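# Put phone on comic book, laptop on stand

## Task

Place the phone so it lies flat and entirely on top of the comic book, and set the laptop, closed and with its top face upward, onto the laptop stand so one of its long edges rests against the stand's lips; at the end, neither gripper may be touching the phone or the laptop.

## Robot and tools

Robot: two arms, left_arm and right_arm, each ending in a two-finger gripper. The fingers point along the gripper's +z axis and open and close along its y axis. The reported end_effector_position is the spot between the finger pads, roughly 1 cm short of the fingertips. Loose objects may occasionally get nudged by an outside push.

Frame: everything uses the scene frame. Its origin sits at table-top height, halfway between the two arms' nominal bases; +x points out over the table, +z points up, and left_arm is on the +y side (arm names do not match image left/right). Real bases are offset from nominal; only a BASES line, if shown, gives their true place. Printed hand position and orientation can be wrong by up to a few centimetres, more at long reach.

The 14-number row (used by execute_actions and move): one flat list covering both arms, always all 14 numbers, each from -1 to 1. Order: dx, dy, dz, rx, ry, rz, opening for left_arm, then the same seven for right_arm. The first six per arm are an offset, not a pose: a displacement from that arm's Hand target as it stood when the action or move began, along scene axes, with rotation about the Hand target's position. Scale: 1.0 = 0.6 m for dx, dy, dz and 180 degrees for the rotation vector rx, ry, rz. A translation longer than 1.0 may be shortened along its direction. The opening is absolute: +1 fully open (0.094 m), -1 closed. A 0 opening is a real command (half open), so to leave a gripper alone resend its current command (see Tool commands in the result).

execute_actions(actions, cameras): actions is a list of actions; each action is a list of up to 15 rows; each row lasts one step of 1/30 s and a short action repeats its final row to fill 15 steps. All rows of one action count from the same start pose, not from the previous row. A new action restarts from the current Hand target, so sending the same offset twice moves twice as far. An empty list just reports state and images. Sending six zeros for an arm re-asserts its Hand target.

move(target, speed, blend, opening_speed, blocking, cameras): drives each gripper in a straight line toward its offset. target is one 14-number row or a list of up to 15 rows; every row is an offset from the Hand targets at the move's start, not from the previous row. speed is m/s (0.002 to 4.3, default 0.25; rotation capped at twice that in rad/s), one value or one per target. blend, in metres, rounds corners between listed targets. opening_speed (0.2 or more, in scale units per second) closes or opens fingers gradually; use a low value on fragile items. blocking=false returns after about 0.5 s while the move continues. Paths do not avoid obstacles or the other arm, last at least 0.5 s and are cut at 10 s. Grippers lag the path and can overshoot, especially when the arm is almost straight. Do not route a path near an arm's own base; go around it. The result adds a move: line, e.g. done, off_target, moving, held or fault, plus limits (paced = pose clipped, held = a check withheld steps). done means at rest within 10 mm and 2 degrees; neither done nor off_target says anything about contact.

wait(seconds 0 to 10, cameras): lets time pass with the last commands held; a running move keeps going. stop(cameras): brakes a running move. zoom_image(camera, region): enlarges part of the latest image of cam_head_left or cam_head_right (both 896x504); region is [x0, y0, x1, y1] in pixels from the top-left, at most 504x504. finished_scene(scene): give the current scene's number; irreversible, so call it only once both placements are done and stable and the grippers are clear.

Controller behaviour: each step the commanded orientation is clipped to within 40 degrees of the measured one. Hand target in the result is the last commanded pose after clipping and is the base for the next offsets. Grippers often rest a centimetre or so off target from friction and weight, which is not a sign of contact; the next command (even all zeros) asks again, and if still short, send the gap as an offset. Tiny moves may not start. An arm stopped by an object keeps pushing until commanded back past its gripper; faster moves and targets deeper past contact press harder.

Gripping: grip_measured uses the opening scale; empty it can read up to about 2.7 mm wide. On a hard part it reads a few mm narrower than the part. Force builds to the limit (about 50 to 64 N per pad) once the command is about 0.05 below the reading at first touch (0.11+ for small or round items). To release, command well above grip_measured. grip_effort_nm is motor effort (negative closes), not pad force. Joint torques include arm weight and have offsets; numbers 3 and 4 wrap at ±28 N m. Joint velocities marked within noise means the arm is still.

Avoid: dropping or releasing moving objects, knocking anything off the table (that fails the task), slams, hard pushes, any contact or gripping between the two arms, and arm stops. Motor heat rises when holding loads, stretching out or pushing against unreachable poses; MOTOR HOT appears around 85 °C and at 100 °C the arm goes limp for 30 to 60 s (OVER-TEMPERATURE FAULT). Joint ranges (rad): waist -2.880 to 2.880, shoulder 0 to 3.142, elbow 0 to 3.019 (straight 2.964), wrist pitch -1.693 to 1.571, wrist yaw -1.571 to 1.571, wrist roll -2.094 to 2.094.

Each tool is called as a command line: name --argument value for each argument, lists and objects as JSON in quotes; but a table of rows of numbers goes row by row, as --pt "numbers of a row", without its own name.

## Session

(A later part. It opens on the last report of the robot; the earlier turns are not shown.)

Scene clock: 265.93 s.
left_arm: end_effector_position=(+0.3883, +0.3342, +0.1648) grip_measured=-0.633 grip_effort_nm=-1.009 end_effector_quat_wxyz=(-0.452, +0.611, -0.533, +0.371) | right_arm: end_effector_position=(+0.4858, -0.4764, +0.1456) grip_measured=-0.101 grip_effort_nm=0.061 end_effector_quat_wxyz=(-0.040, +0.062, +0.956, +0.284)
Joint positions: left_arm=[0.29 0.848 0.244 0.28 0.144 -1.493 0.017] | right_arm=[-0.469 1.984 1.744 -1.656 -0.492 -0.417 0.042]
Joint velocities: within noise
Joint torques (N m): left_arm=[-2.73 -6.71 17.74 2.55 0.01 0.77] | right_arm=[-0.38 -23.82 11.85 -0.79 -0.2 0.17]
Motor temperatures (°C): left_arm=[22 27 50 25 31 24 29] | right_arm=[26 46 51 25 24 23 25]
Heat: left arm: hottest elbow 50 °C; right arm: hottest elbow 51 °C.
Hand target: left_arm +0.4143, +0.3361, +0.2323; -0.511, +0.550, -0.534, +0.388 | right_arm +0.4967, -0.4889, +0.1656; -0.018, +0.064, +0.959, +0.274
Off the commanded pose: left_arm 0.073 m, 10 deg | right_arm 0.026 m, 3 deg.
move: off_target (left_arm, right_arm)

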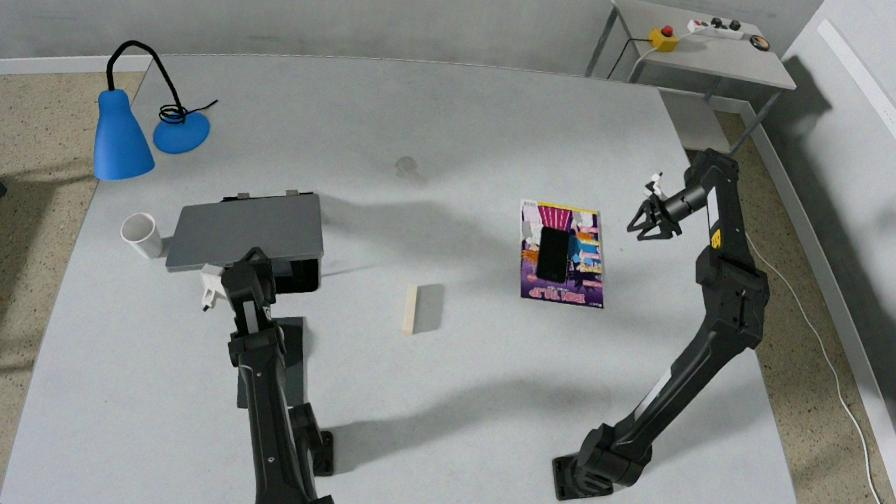

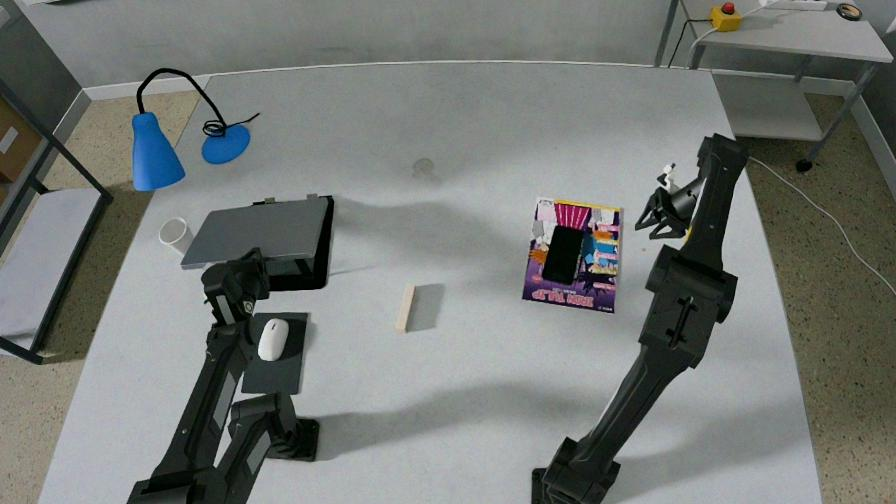

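move --pt "0 0 0.05 0 0 0 -0.9 0 0 0 0 0 0 -0.1" --pt "0 -0.07 0.05 0 0 0 -0.9 0 0 0 0 0 0 -0.1" --speed 0.08

zoom_image --camera "cam_head_right" --region '[150, 130, 390, 330]'

zoom_image --camera "cam_head_left" --region '[130, 130, 370, 330]'

Scene clock: 273.37 s.
left_arm: end_effector_position=(+0.3822, +0.3001, +0.1699) grip_measured=-0.633 grip_effort_nm=-1.009 end_effector_quat_wxyz=(-0.444, +0.619, -0.549, +0.344) | right_arm: end_effector_position=(+0.4858, -0.4764, +0.1456) grip_measured=-0.101 grip_effort_nm=0.056 end_effector_quat_wxyz=(-0.040, +0.062, +0.956, +0.284)
Joint positions: left_arm=[0.116 0.741 0.264 0.1 -0.038 -1.519 0.017] | right_arm=[-0.469 1.984 1.744 -1.656 -0.492 -0.417 0.042]
Joint velocities: within noise
Joint torques (N m): left_arm=[-3.84 -7.88 20.4 3.25 -0.01 0.67] | right_arm=[-0.38 -23.71 11.86 -0.79 -0.2 0.17]
Motor temperatures (°C): left_arm=[22 27 50 25 31 24 29] | right_arm=[26 46 51 25 24 23 25]
Heat: left arm: hottest elbow 50 °C; right arm: hottest elbow 51 °C.
Hand target: left_arm +0.4143, +0.2942, +0.2625; -0.512, +0.551, -0.534, +0.388 | right_arm +0.4967, -0.4889, +0.1656; -0.018, +0.064, +0.959, +0.274
Off the commanded pose: left_arm 0.098 m, 12 deg | right_arm 0.026 m, 3 deg.
move: off_target (left_arm, right_arm)

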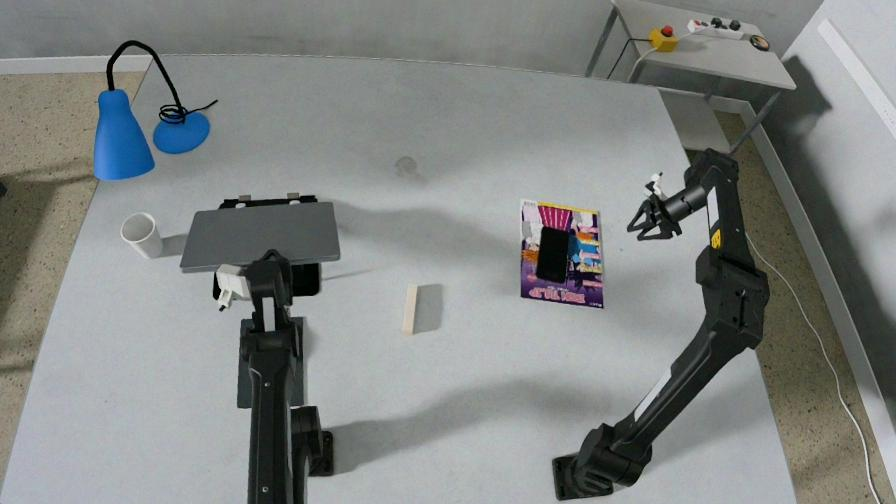

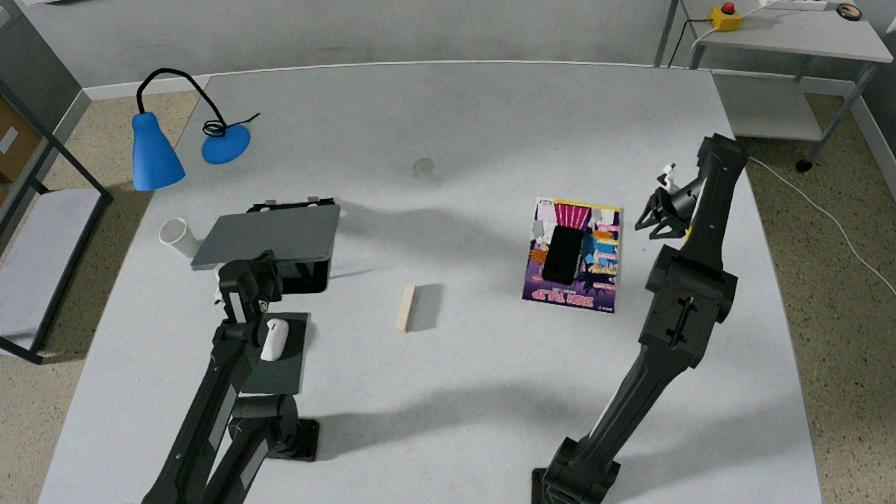

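Scaled by 2.100.

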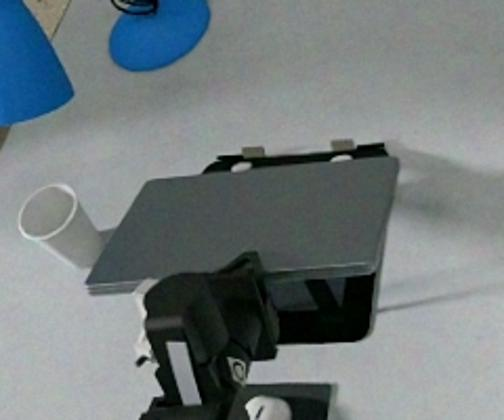

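Scaled by 2.100.

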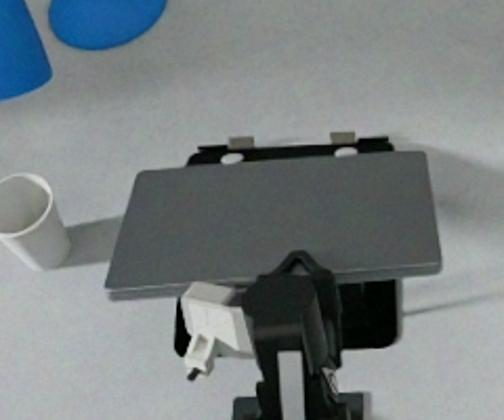

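move --target '[0.0,-0.02,-0.05,-0.02,0,-0.01,-0.9,0,0,0,0,0,0,-0.1]' --speed 0.06

zoom_image --camera "cam_head_right" --region '[150, 130, 390, 330]'

zoom_image --camera "cam_head_left" --region '[130, 130, 370, 330]'

Scene clock: 278.70 s.
left_arm: end_effector_position=(+0.3900, +0.2885, +0.1669) grip_measured=-0.633 grip_effort_nm=-1.009 end_effector_quat_wxyz=(-0.430, +0.615, -0.550, +0.365) | right_arm: end_effector_position=(+0.4858, -0.4764, +0.1456) grip_measured=-0.101 grip_effort_nm=0.061 end_effector_quat_wxyz=(-0.040, +0.062, +0.956, +0.284)
Joint positions: left_arm=[0.092 0.783 0.264 0.149 -0.016 -1.551 0.017] | right_arm=[-0.469 1.984 1.744 -1.656 -0.492 -0.417 0.042]
Joint velocities: within noise
Joint torques (N m): left_arm=[-2.9 -5.77 15.41 5.34 0.09 0.41] | right_arm=[-0.32 -23.71 11.85 -0.77 -0.21 0.17]
Motor temperatures (°C): left_arm=[22 27 52 25 31 24 29] | right_arm=[26 46 51 25 24 23 25]
Heat: left arm: hottest elbow 52 °C; right arm: hottest elbow 51 °C.
Hand target: left_arm +0.4143, +0.2822, +0.2325; -0.488, +0.558, -0.530, +0.412 | right_arm +0.4967, -0.4889, +0.1656; -0.018, +0.064, +0.959, +0.274
Off the commanded pose: left_arm 0.070 m, 11 deg | right_arm 0.026 m, 3 deg.
move: off_target (left_arm, right_arm)

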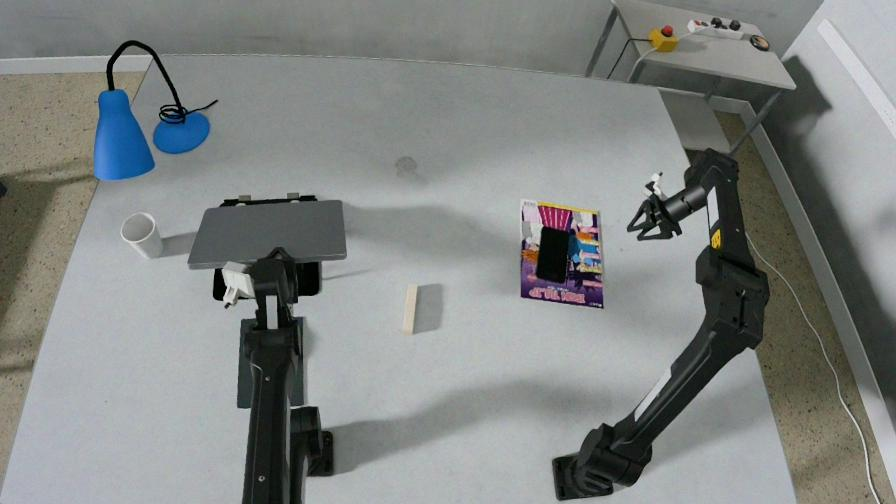

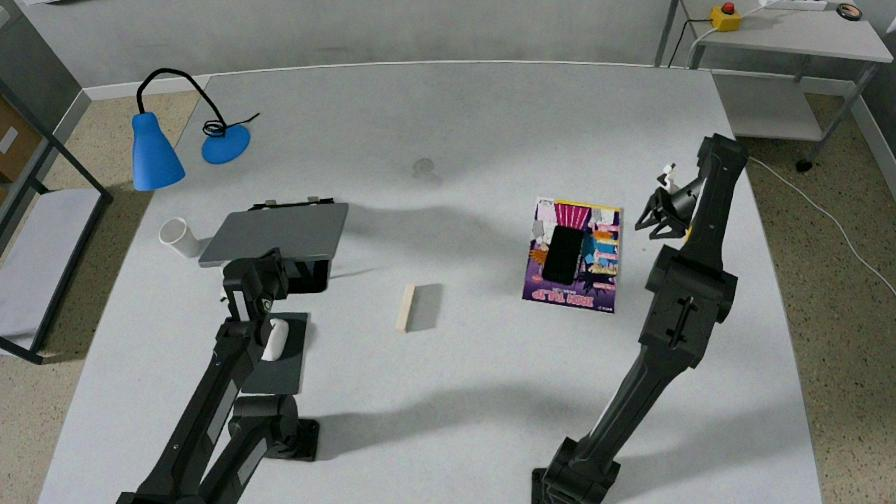

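Scaled by 2.100.

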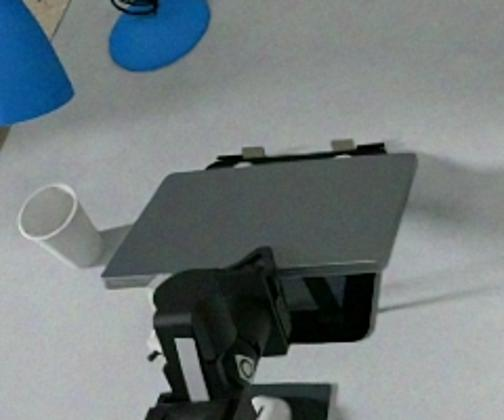

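Scaled by 2.100.

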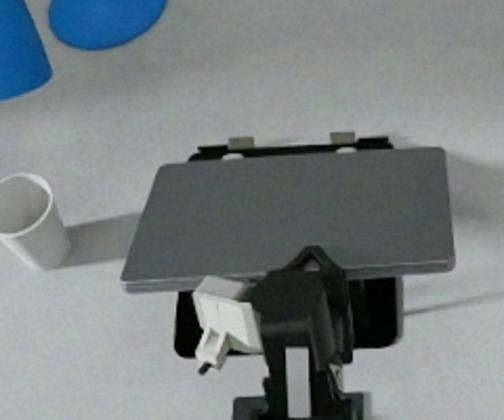

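move --target '[0.0,0.01,-0.035,0,0.0,0,-0.9,0,0,0,0,0,0,-0.1]' --speed 0.06

zoom_image --camera "cam_head_right" --region '[150, 130, 390, 330]'

zoom_image --camera "cam_head_left" --region '[130, 130, 370, 330]'

Scene clock: 283.53 s.
left_arm: end_effector_position=(+0.3962, +0.2859, +0.1646) grip_measured=-0.633 grip_effort_nm=-1.009 end_effector_quat_wxyz=(-0.438, +0.603, -0.546, +0.382) | right_arm: end_effector_position=(+0.4858, -0.4764, +0.1456) grip_measured=-0.101 grip_effort_nm=0.056 end_effector_quat_wxyz=(-0.040, +0.062, +0.956, +0.284)
Joint positions: left_arm=[0.092 0.834 0.246 0.258 0.003 -1.551 0.017] | right_arm=[-0.469 1.984 1.744 -1.656 -0.492 -0.417 0.042]
Joint velocities: within noise
Joint torques (N m): left_arm=[-1.03 -4.31 13.39 5.18 0.27 0.5] | right_arm=[-0.32 -23.71 11.85 -0.79 -0.21 0.18]
Motor temperatures (°C): left_arm=[22 27 52 25 31 24 29] | right_arm=[26 46 51 25 24 23 25]
Heat: left arm: hottest elbow 52 °C; right arm: hottest elbow 51 °C.
Hand target: left_arm +0.4143, +0.2882, +0.2115; -0.488, +0.558, -0.530, +0.412 | right_arm +0.4967, -0.4889, +0.1656; -0.018, +0.064, +0.959, +0.274
Off the commanded pose: left_arm 0.050 m, 9 deg | right_arm 0.026 m, 3 deg.
move: off_target (left_arm, right_arm)

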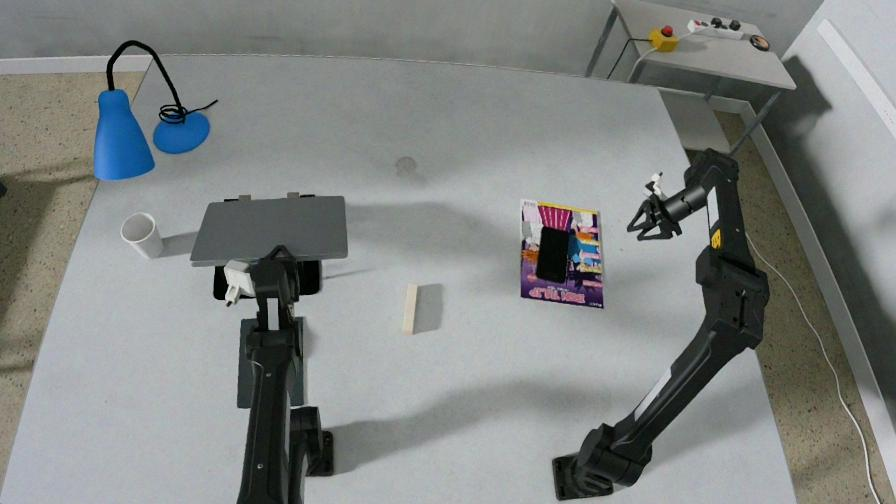

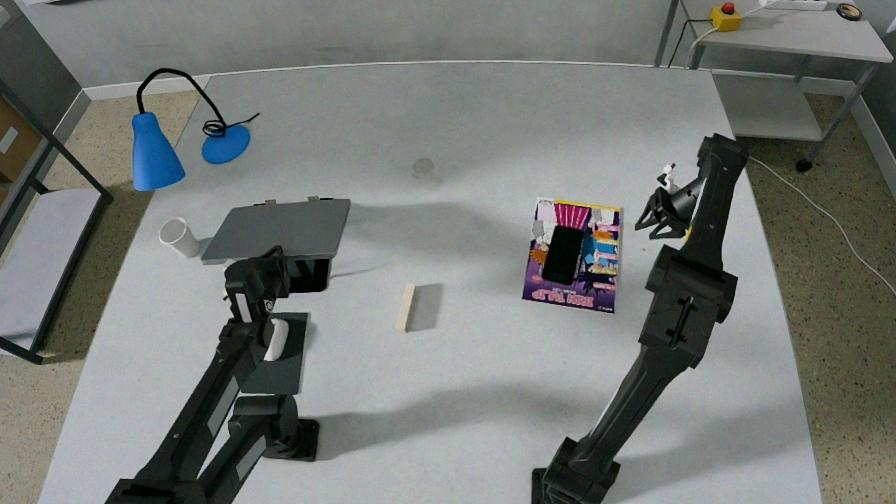

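Scaled by 2.100.

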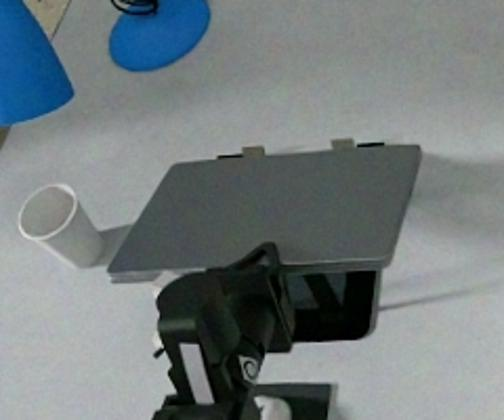

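Scaled by 2.100.

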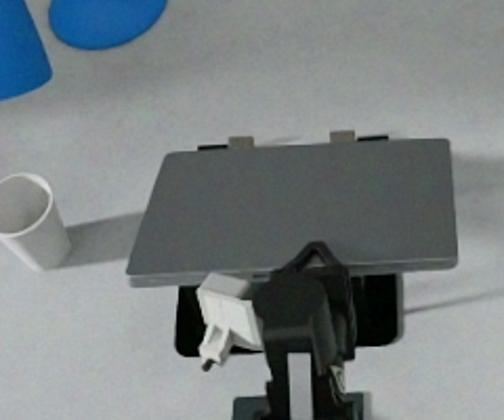

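move --target '[-0.012,0.0,-0.01,0,0.03,0,-0.9,0,0,0,0,0,0,-0.1]' --speed 0.06

zoom_image --camera "cam_head_right" --region '[150, 130, 390, 330]'

zoom_image --camera "cam_head_left" --region '[130, 130, 370, 330]'

Scene clock: 288.90 s.
left_arm: end_effector_position=(+0.3909, +0.2853, +0.1609) grip_measured=-0.633 grip_effort_nm=-1.004 end_effector_quat_wxyz=(-0.426, +0.611, -0.554, +0.372) | right_arm: end_effector_position=(+0.4858, -0.4764, +0.1456) grip_measured=-0.101 grip_effort_nm=0.056 end_effector_quat_wxyz=(-0.040, +0.062, +0.956, +0.284)
Joint positions: left_arm=[0.092 0.806 0.252 0.184 0.004 -1.551 0.017] | right_arm=[-0.469 1.984 1.744 -1.656 -0.492 -0.417 0.042]
Joint velocities: within noise
Joint torques (N m): left_arm=[-1.32 -6.36 15.79 1.91 0.3 0.6] | right_arm=[-0.44 -23.77 11.88 -0.77 -0.21 0.17]
Motor temperatures (°C): left_arm=[22 26 51 25 31 24 29] | right_arm=[26 46 51 25 24 23 25]
Heat: left arm: hottest elbow 51 °C; right arm: hottest elbow 51 °C.
Hand target: left_arm +0.4071, +0.2883, +0.2055; -0.462, +0.577, -0.552, +0.386 | right_arm +0.4967, -0.4889, +0.1656; -0.018, +0.064, +0.959, +0.274
Off the commanded pose: left_arm 0.048 m, 6 deg | right_arm 0.026 m, 3 deg.
move: off_target (left_arm, right_arm)

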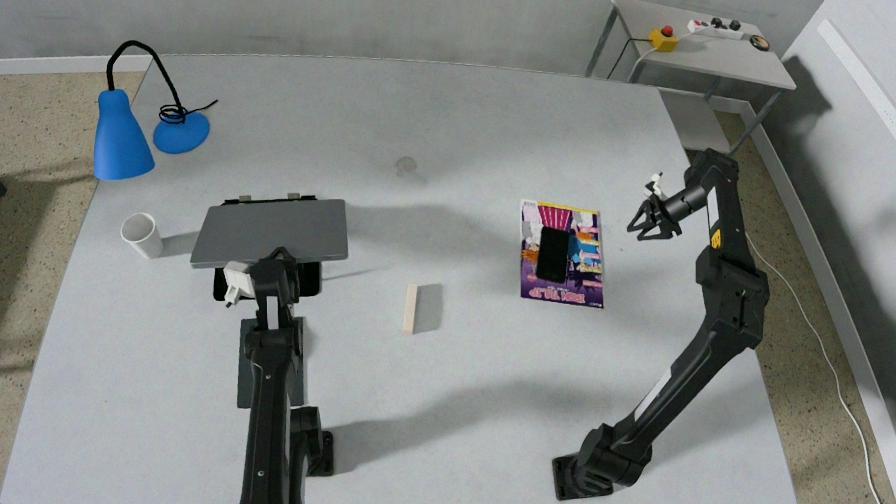

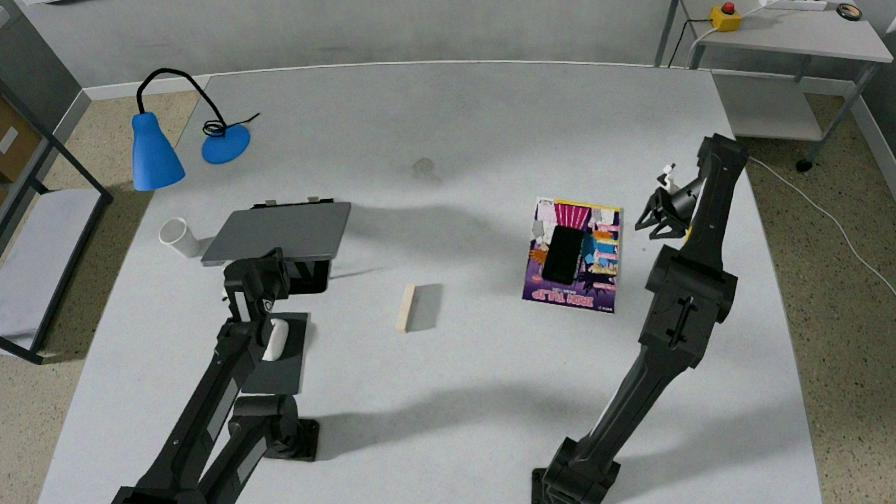

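Scaled by 2.100.

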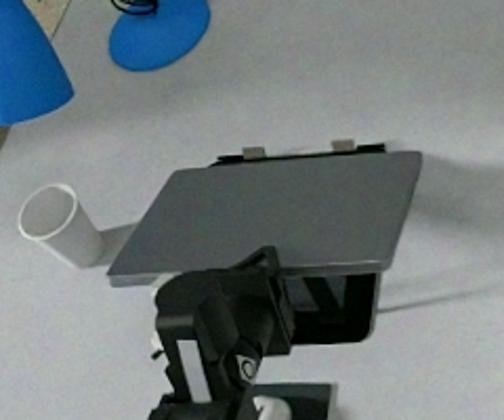

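Scaled by 2.100.

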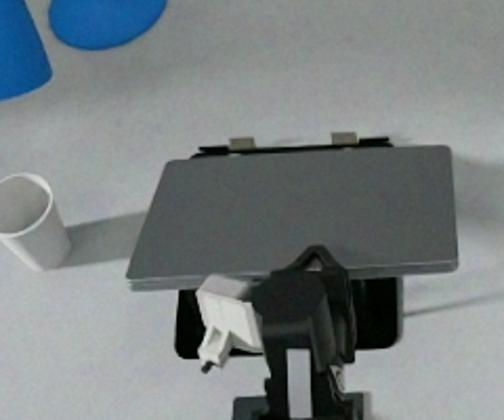

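move --target '[0,0,0,0,0,0,-0.35,0,0,0,0,0,0,-0.1]' --opening_speed 0.2

zoom_image --camera "cam_head_right" --region '[150, 130, 390, 330]'

zoom_image --camera "cam_head_left" --region '[130, 130, 370, 330]'

Scene clock: 294.20 s.
left_arm: end_effector_position=(+0.3904, +0.2837, +0.1680) grip_measured=-0.353 grip_effort_nm=0.129 end_effector_quat_wxyz=(-0.437, +0.594, -0.566, +0.370) | right_arm: end_effector_position=(+0.4858, -0.4764, +0.1456) grip_measured=-0.101 grip_effort_nm=0.061 end_effector_quat_wxyz=(-0.040, +0.062, +0.956, +0.284)
Joint positions: left_arm=[0.092 0.784 0.254 0.179 0.013 -1.508 0.03] | right_arm=[-0.469 1.984 1.744 -1.656 -0.492 -0.417 0.042]
Joint velocities: within noise
Joint torques (N m): left_arm=[-0.73 -4.54 15.64 1.95 0.1 0.18] | right_arm=[-0.38 -23.77 11.86 -0.79 -0.21 0.18]
Motor temperatures (°C): left_arm=[22 26 51 25 31 24 29] | right_arm=[26 46 51 25 24 23 25]
Heat: left arm: hottest elbow 51 °C; right arm: hottest elbow 51 °C.
Hand target: left_arm +0.4071, +0.2882, +0.2055; -0.462, +0.577, -0.552, +0.386 | right_arm +0.4967, -0.4889, +0.1656; -0.018, +0.064, +0.959, +0.274
Off the commanded pose: left_arm 0.041 m, 4 deg | right_arm 0.026 m, 3 deg.
move: off_target (left_arm, right_arm)

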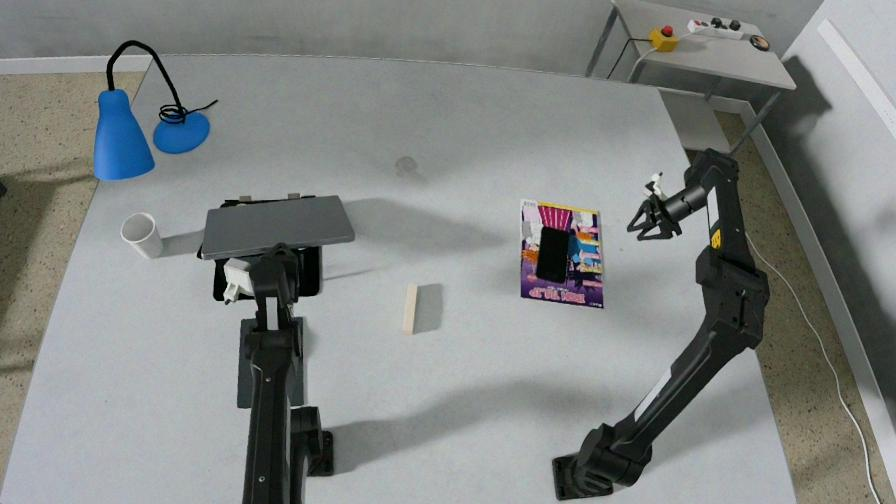

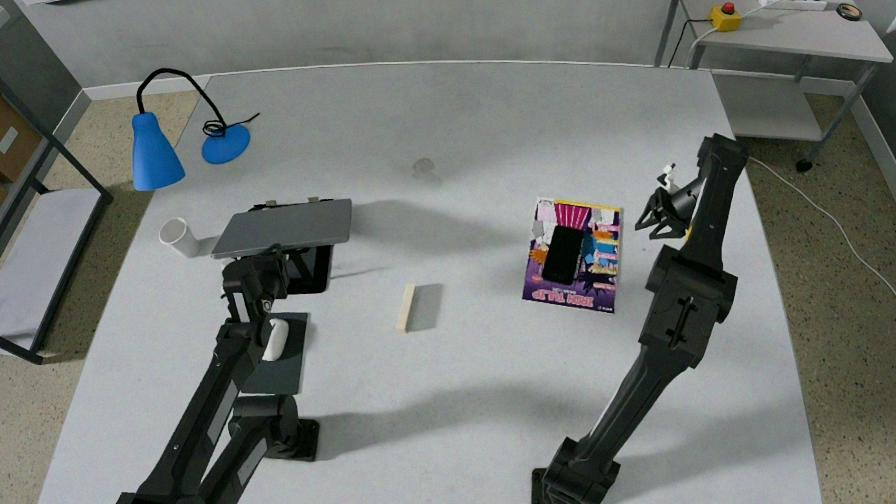

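Scaled by 2.100.

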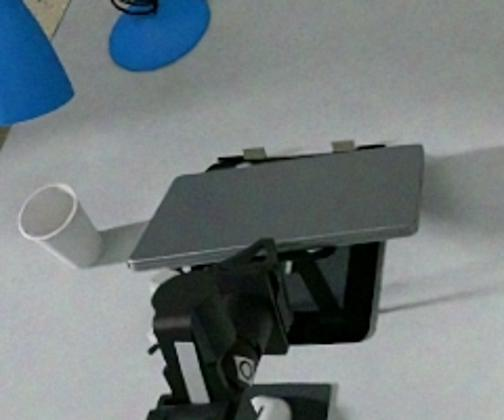

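Scaled by 2.100.

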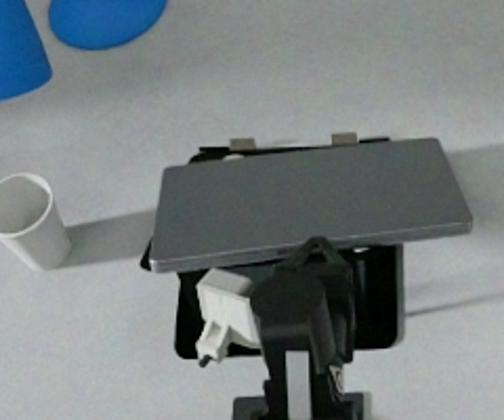

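move --target '[0,0,-0.05,0,0,0,-0.35,0,0,0,0,0,0,-0.1]' --speed 0.05

zoom_image --camera "cam_head_right" --region '[150, 130, 390, 330]'

zoom_image --camera "cam_head_left" --region '[130, 130, 370, 330]'

Scene clock: 298.70 s.
left_arm: end_effector_position=(+0.4043, +0.2853, +0.1721) grip_measured=-0.352 grip_effort_nm=0.129 end_effector_quat_wxyz=(-0.455, +0.581, -0.554, +0.385) | right_arm: end_effector_position=(+0.4858, -0.4764, +0.1456) grip_measured=-0.101 grip_effort_nm=0.061 end_effector_quat_wxyz=(-0.040, +0.062, +0.956, +0.284)
Joint positions: left_arm=[0.092 0.865 0.254 0.317 0.013 -1.507 0.03] | right_arm=[-0.469 1.984 1.744 -1.656 -0.492 -0.417 0.042]
Joint velocities: within noise
Joint torques (N m): left_arm=[-0.97 -3.96 10.25 2.7 0.02 0.23] | right_arm=[-0.38 -23.77 11.86 -0.79 -0.21 0.18]
Motor temperatures (°C): left_arm=[22 26 51 24 30 24 28] | right_arm=[26 46 52 25 24 23 25]
Heat: left arm: hottest elbow 51 °C; right arm: hottest elbow 52 °C.
Hand target: left_arm +0.4071, +0.2883, +0.1754; -0.462, +0.577, -0.552, +0.386 | right_arm +0.4967, -0.4889, +0.1656; -0.018, +0.064, +0.959, +0.274
Off the commanded pose: left_arm 0.005 m, 1 deg | right_arm 0.026 m, 3 deg.
move: off_target (right_arm)

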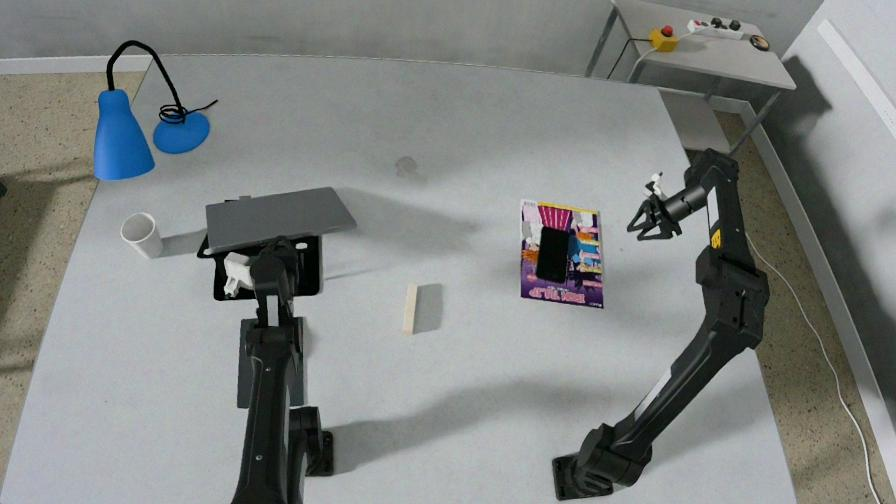

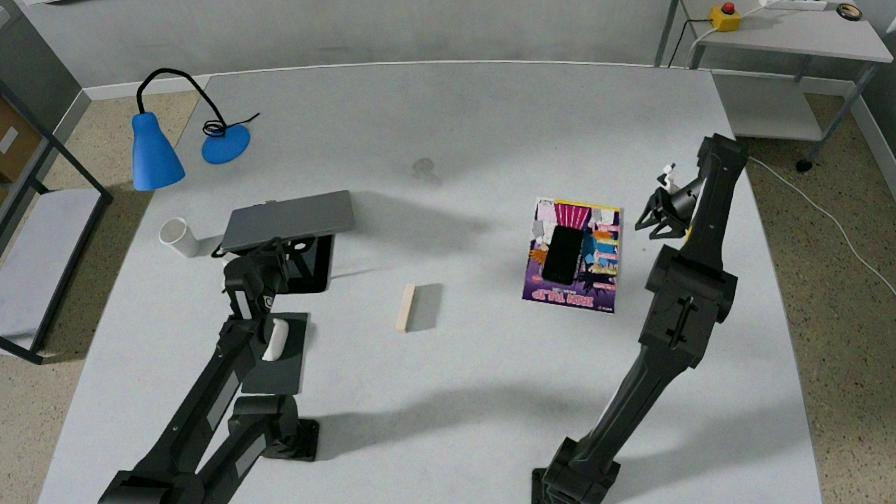

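Scaled by 2.100.

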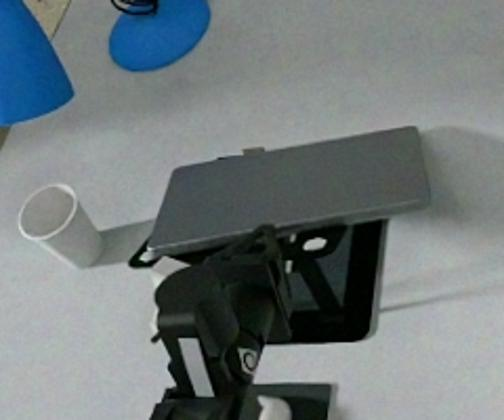

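Scaled by 2.100.

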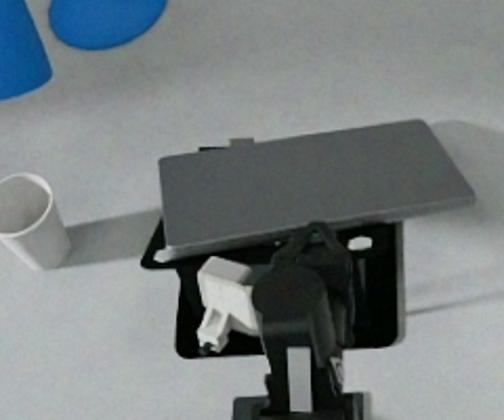

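move --target '[-0.01,0,-0.035,0,0,0,-0.35,0,0,0,0,0,0,-0.1]' --speed 0.05

zoom_image --camera "cam_head_right" --region '[150, 130, 390, 330]'

zoom_image --camera "cam_head_left" --region '[130, 130, 370, 330]'

Scene clock: 304.47 s.
left_arm: end_effector_position=(+0.4053, +0.2849, +0.1678) grip_measured=-0.352 grip_effort_nm=0.129 end_effector_quat_wxyz=(-0.466, +0.572, -0.547, +0.396) | right_arm: end_effector_position=(+0.4858, -0.4764, +0.1456) grip_measured=-0.101 grip_effort_nm=0.061 end_effector_quat_wxyz=(-0.040, +0.062, +0.956, +0.284)
Joint positions: left_arm=[0.092 0.909 0.225 0.43 0.017 -1.507 0.03] | right_arm=[-0.469 1.984 1.744 -1.656 -0.492 -0.417 0.042]
Joint velocities: within noise
Joint torques (N m): left_arm=[-0.62 -2.55 7.98 2.28 0.1 0.2] | right_arm=[-0.26 -23.77 11.88 -0.79 -0.21 0.18]
Motor temperatures (°C): left_arm=[22 26 50 24 30 24 28] | right_arm=[26 46 52 25 24 23 25]
Heat: left arm: hottest elbow 50 °C; right arm: hottest elbow 52 °C.
Hand target: left_arm +0.4011, +0.2883, +0.1544; -0.462, +0.577, -0.552, +0.386 | right_arm +0.4967, -0.4889, +0.1656; -0.018, +0.064, +0.959, +0.274
Off the commanded pose: left_arm 0.014 m, 2 deg | right_arm 0.026 m, 3 deg.
move: off_target (left_arm, right_arm)

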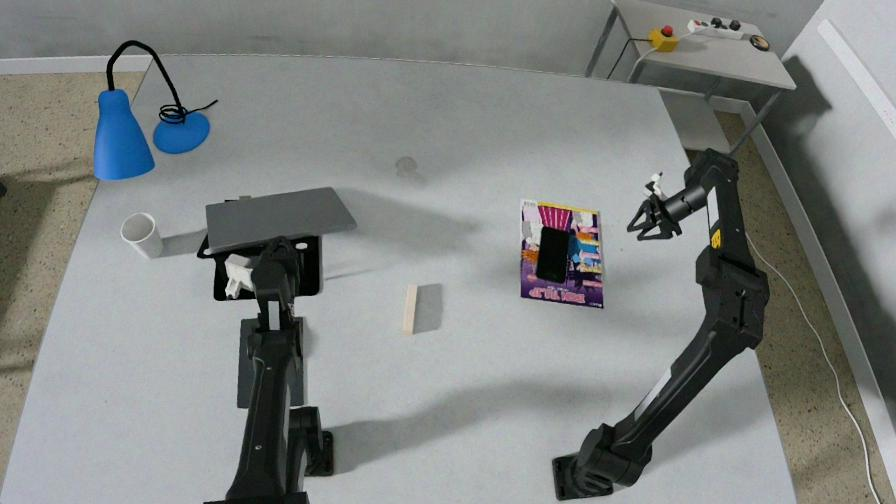

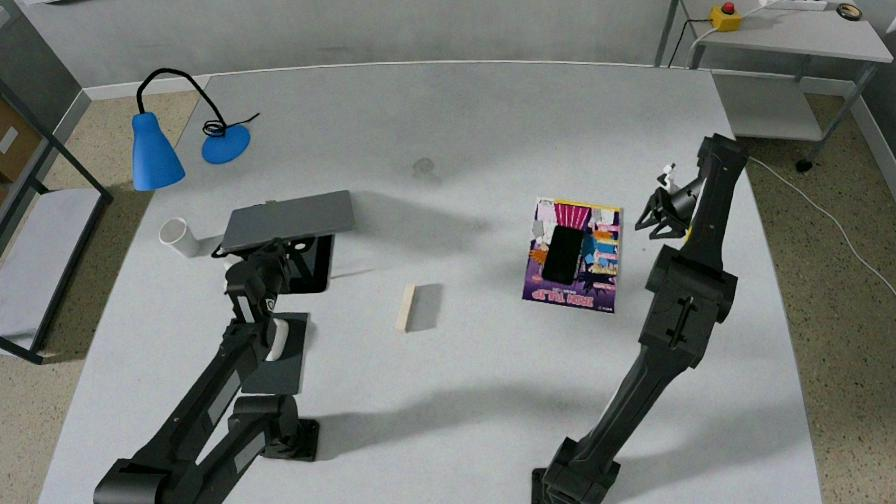

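Scaled by 2.100.

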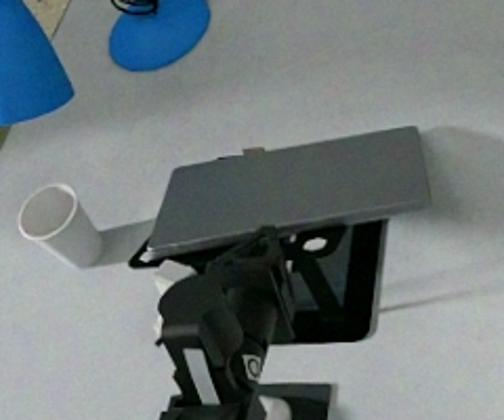

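Scaled by 2.100.

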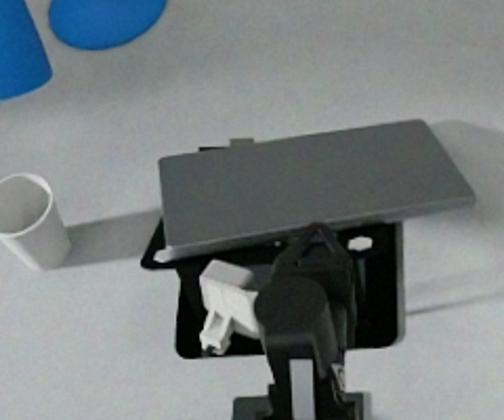

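move --target '[-0.14,0,0.02,0,0,0,-0.35,0,0,0,0,0,0,-0.1]' --speed 0.06

zoom_image --camera "cam_head_right" --region '[150, 130, 390, 330]'

zoom_image --camera "cam_head_left" --region '[130, 130, 370, 330]'

Scene clock: 309.30 s.
left_arm: end_effector_position=(+0.3196, +0.2848, +0.1690) grip_measured=-0.352 grip_effort_nm=0.129 end_effector_quat_wxyz=(-0.459, +0.575, -0.552, +0.391) | right_arm: end_effector_position=(+0.4858, -0.4764, +0.1456) grip_measured=-0.101 grip_effort_nm=0.061 end_effector_quat_wxyz=(-0.040, +0.062, +0.956, +0.284)
Joint positions: left_arm=[0.177 0.302 0.113 -0.088 0.102 -1.483 0.03] | right_arm=[-0.469 1.984 1.744 -1.656 -0.492 -0.417 0.042]
Joint velocities: within noise
Joint torques (N m): left_arm=[0.03 -0.67 10.77 1.59 0.06 0.16] | right_arm=[-0.38 -23.82 11.88 -0.79 -0.2 0.17]
Motor temperatures (°C): left_arm=[22 26 49 24 30 24 28] | right_arm=[26 46 52 25 24 23 25]
Heat: left arm: hottest elbow 49 °C; right arm: hottest elbow 52 °C.
Hand target: left_arm +0.3171, +0.2882, +0.1664; -0.462, +0.577, -0.552, +0.386 | right_arm +0.4967, -0.4889, +0.1656; -0.018, +0.064, +0.959, +0.274
Off the commanded pose: left_arm 0.005 m, 1 deg | right_arm 0.026 m, 3 deg.
move: off_target (right_arm)

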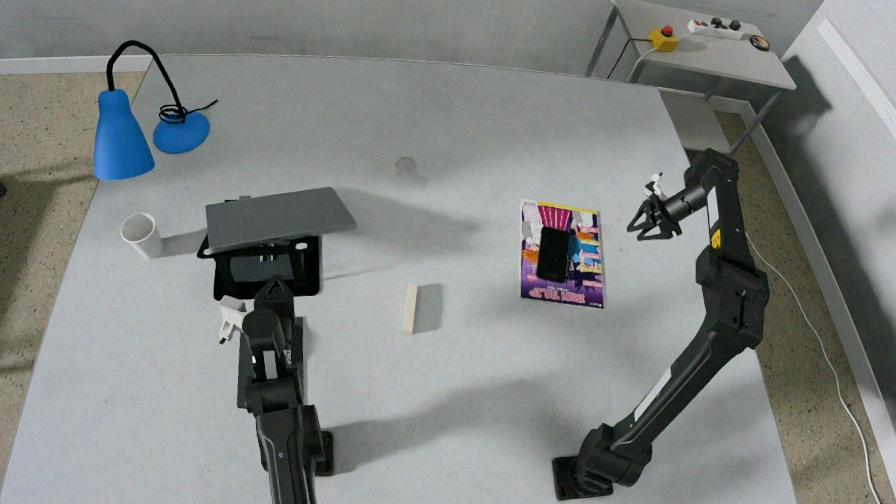

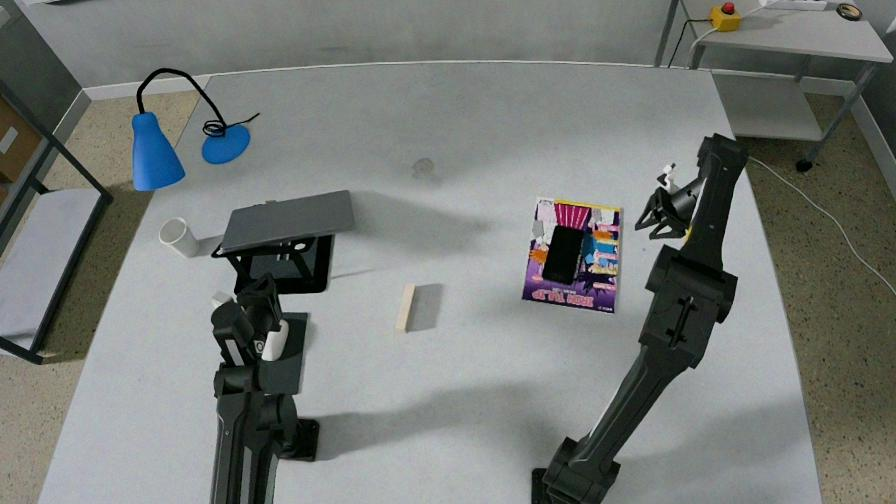

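Scaled by 2.100.

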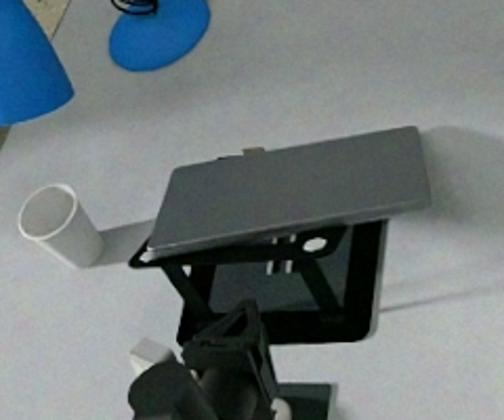

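Scaled by 2.100.

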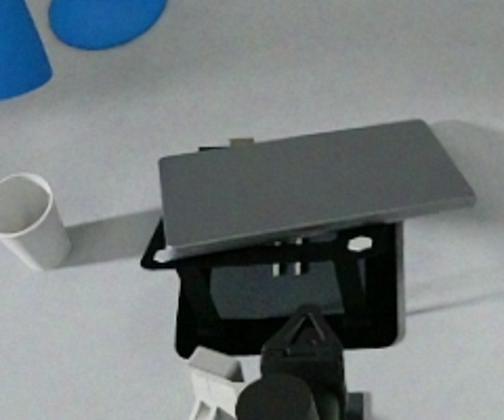

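move --pt "0 0.1 0.073 -0.0229 0.2043 0 -0.95 0 0 0 0 0 0 -0.1" --pt "0.045 0.253 0.073 -0.0229 0.2043 0 -0.95 0 0 0 0 0 0 -0.1" --pt "0.045 0.253 -0.064 -0.0229 0.2043 0 -0.95 0 0 0 0 0 0 -0.1" --speed 0.15

zoom_image --camera "cam_head_right" --region '[150, 130, 390, 330]'

zoom_image --camera "cam_head_left" --region '[130, 130, 370, 330]'

Scene clock: 321.77 s.
left_arm: end_effector_position=(+0.3443, +0.4359, +0.1302) grip_measured=-0.948 grip_effort_nm=-0.081 end_effector_quat_wxyz=(-0.239, +0.686, -0.656, +0.204) | right_arm: end_effector_position=(+0.4858, -0.4764, +0.1456) grip_measured=-0.101 grip_effort_nm=0.061 end_effector_quat_wxyz=(-0.040, +0.062, +0.956, +0.284)
Joint positions: left_arm=[0.685 1.059 0.619 -0.585 0.35 -1 0.002] | right_arm=[-0.469 1.984 1.744 -1.656 -0.492 -0.417 0.042]
Joint velocities: within noise
Joint torques (N m): left_arm=[-0.56 -7.3 9.68 1.72 0.25 0.11] | right_arm=[-0.38 -23.71 11.86 -0.79 -0.2 0.18]
Motor temperatures (°C): left_arm=[22 26 48 24 30 24 28] | right_arm=[26 46 52 25 24 23 25]
Heat: left arm: hottest elbow 48 °C; right arm: hottest elbow 52 °C.
Hand target: left_arm +0.3440, +0.4400, +0.1279; -0.244, +0.685, -0.656, +0.203 | right_arm +0.4967, -0.4889, +0.1656; -0.018, +0.064, +0.959, +0.274
Off the commanded pose: left_arm 0.005 m, 1 deg | right_arm 0.026 m, 3 deg.
move: off_target (right_arm)

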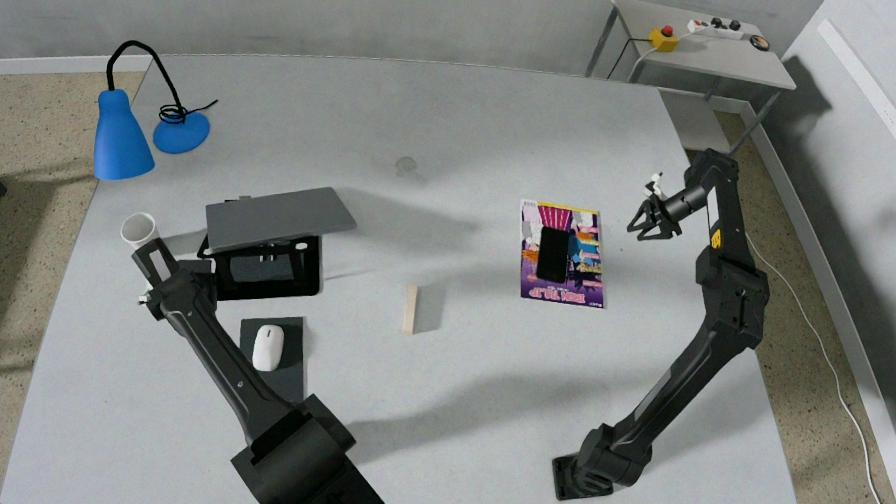

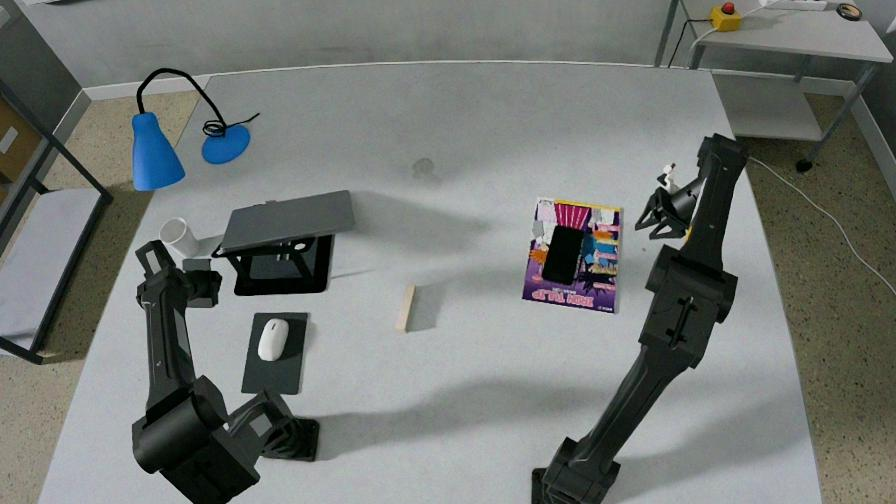

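Scaled by 2.100.

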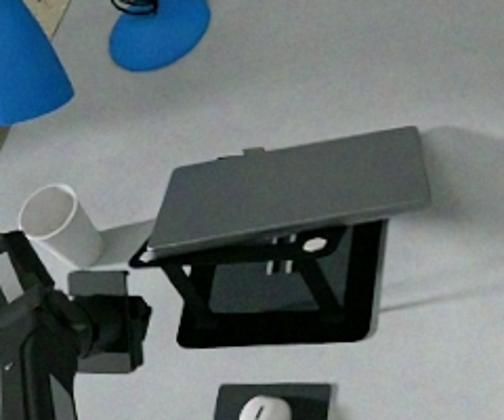

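Scaled by 2.100.

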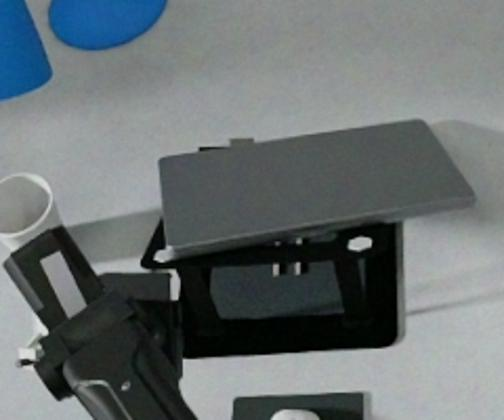

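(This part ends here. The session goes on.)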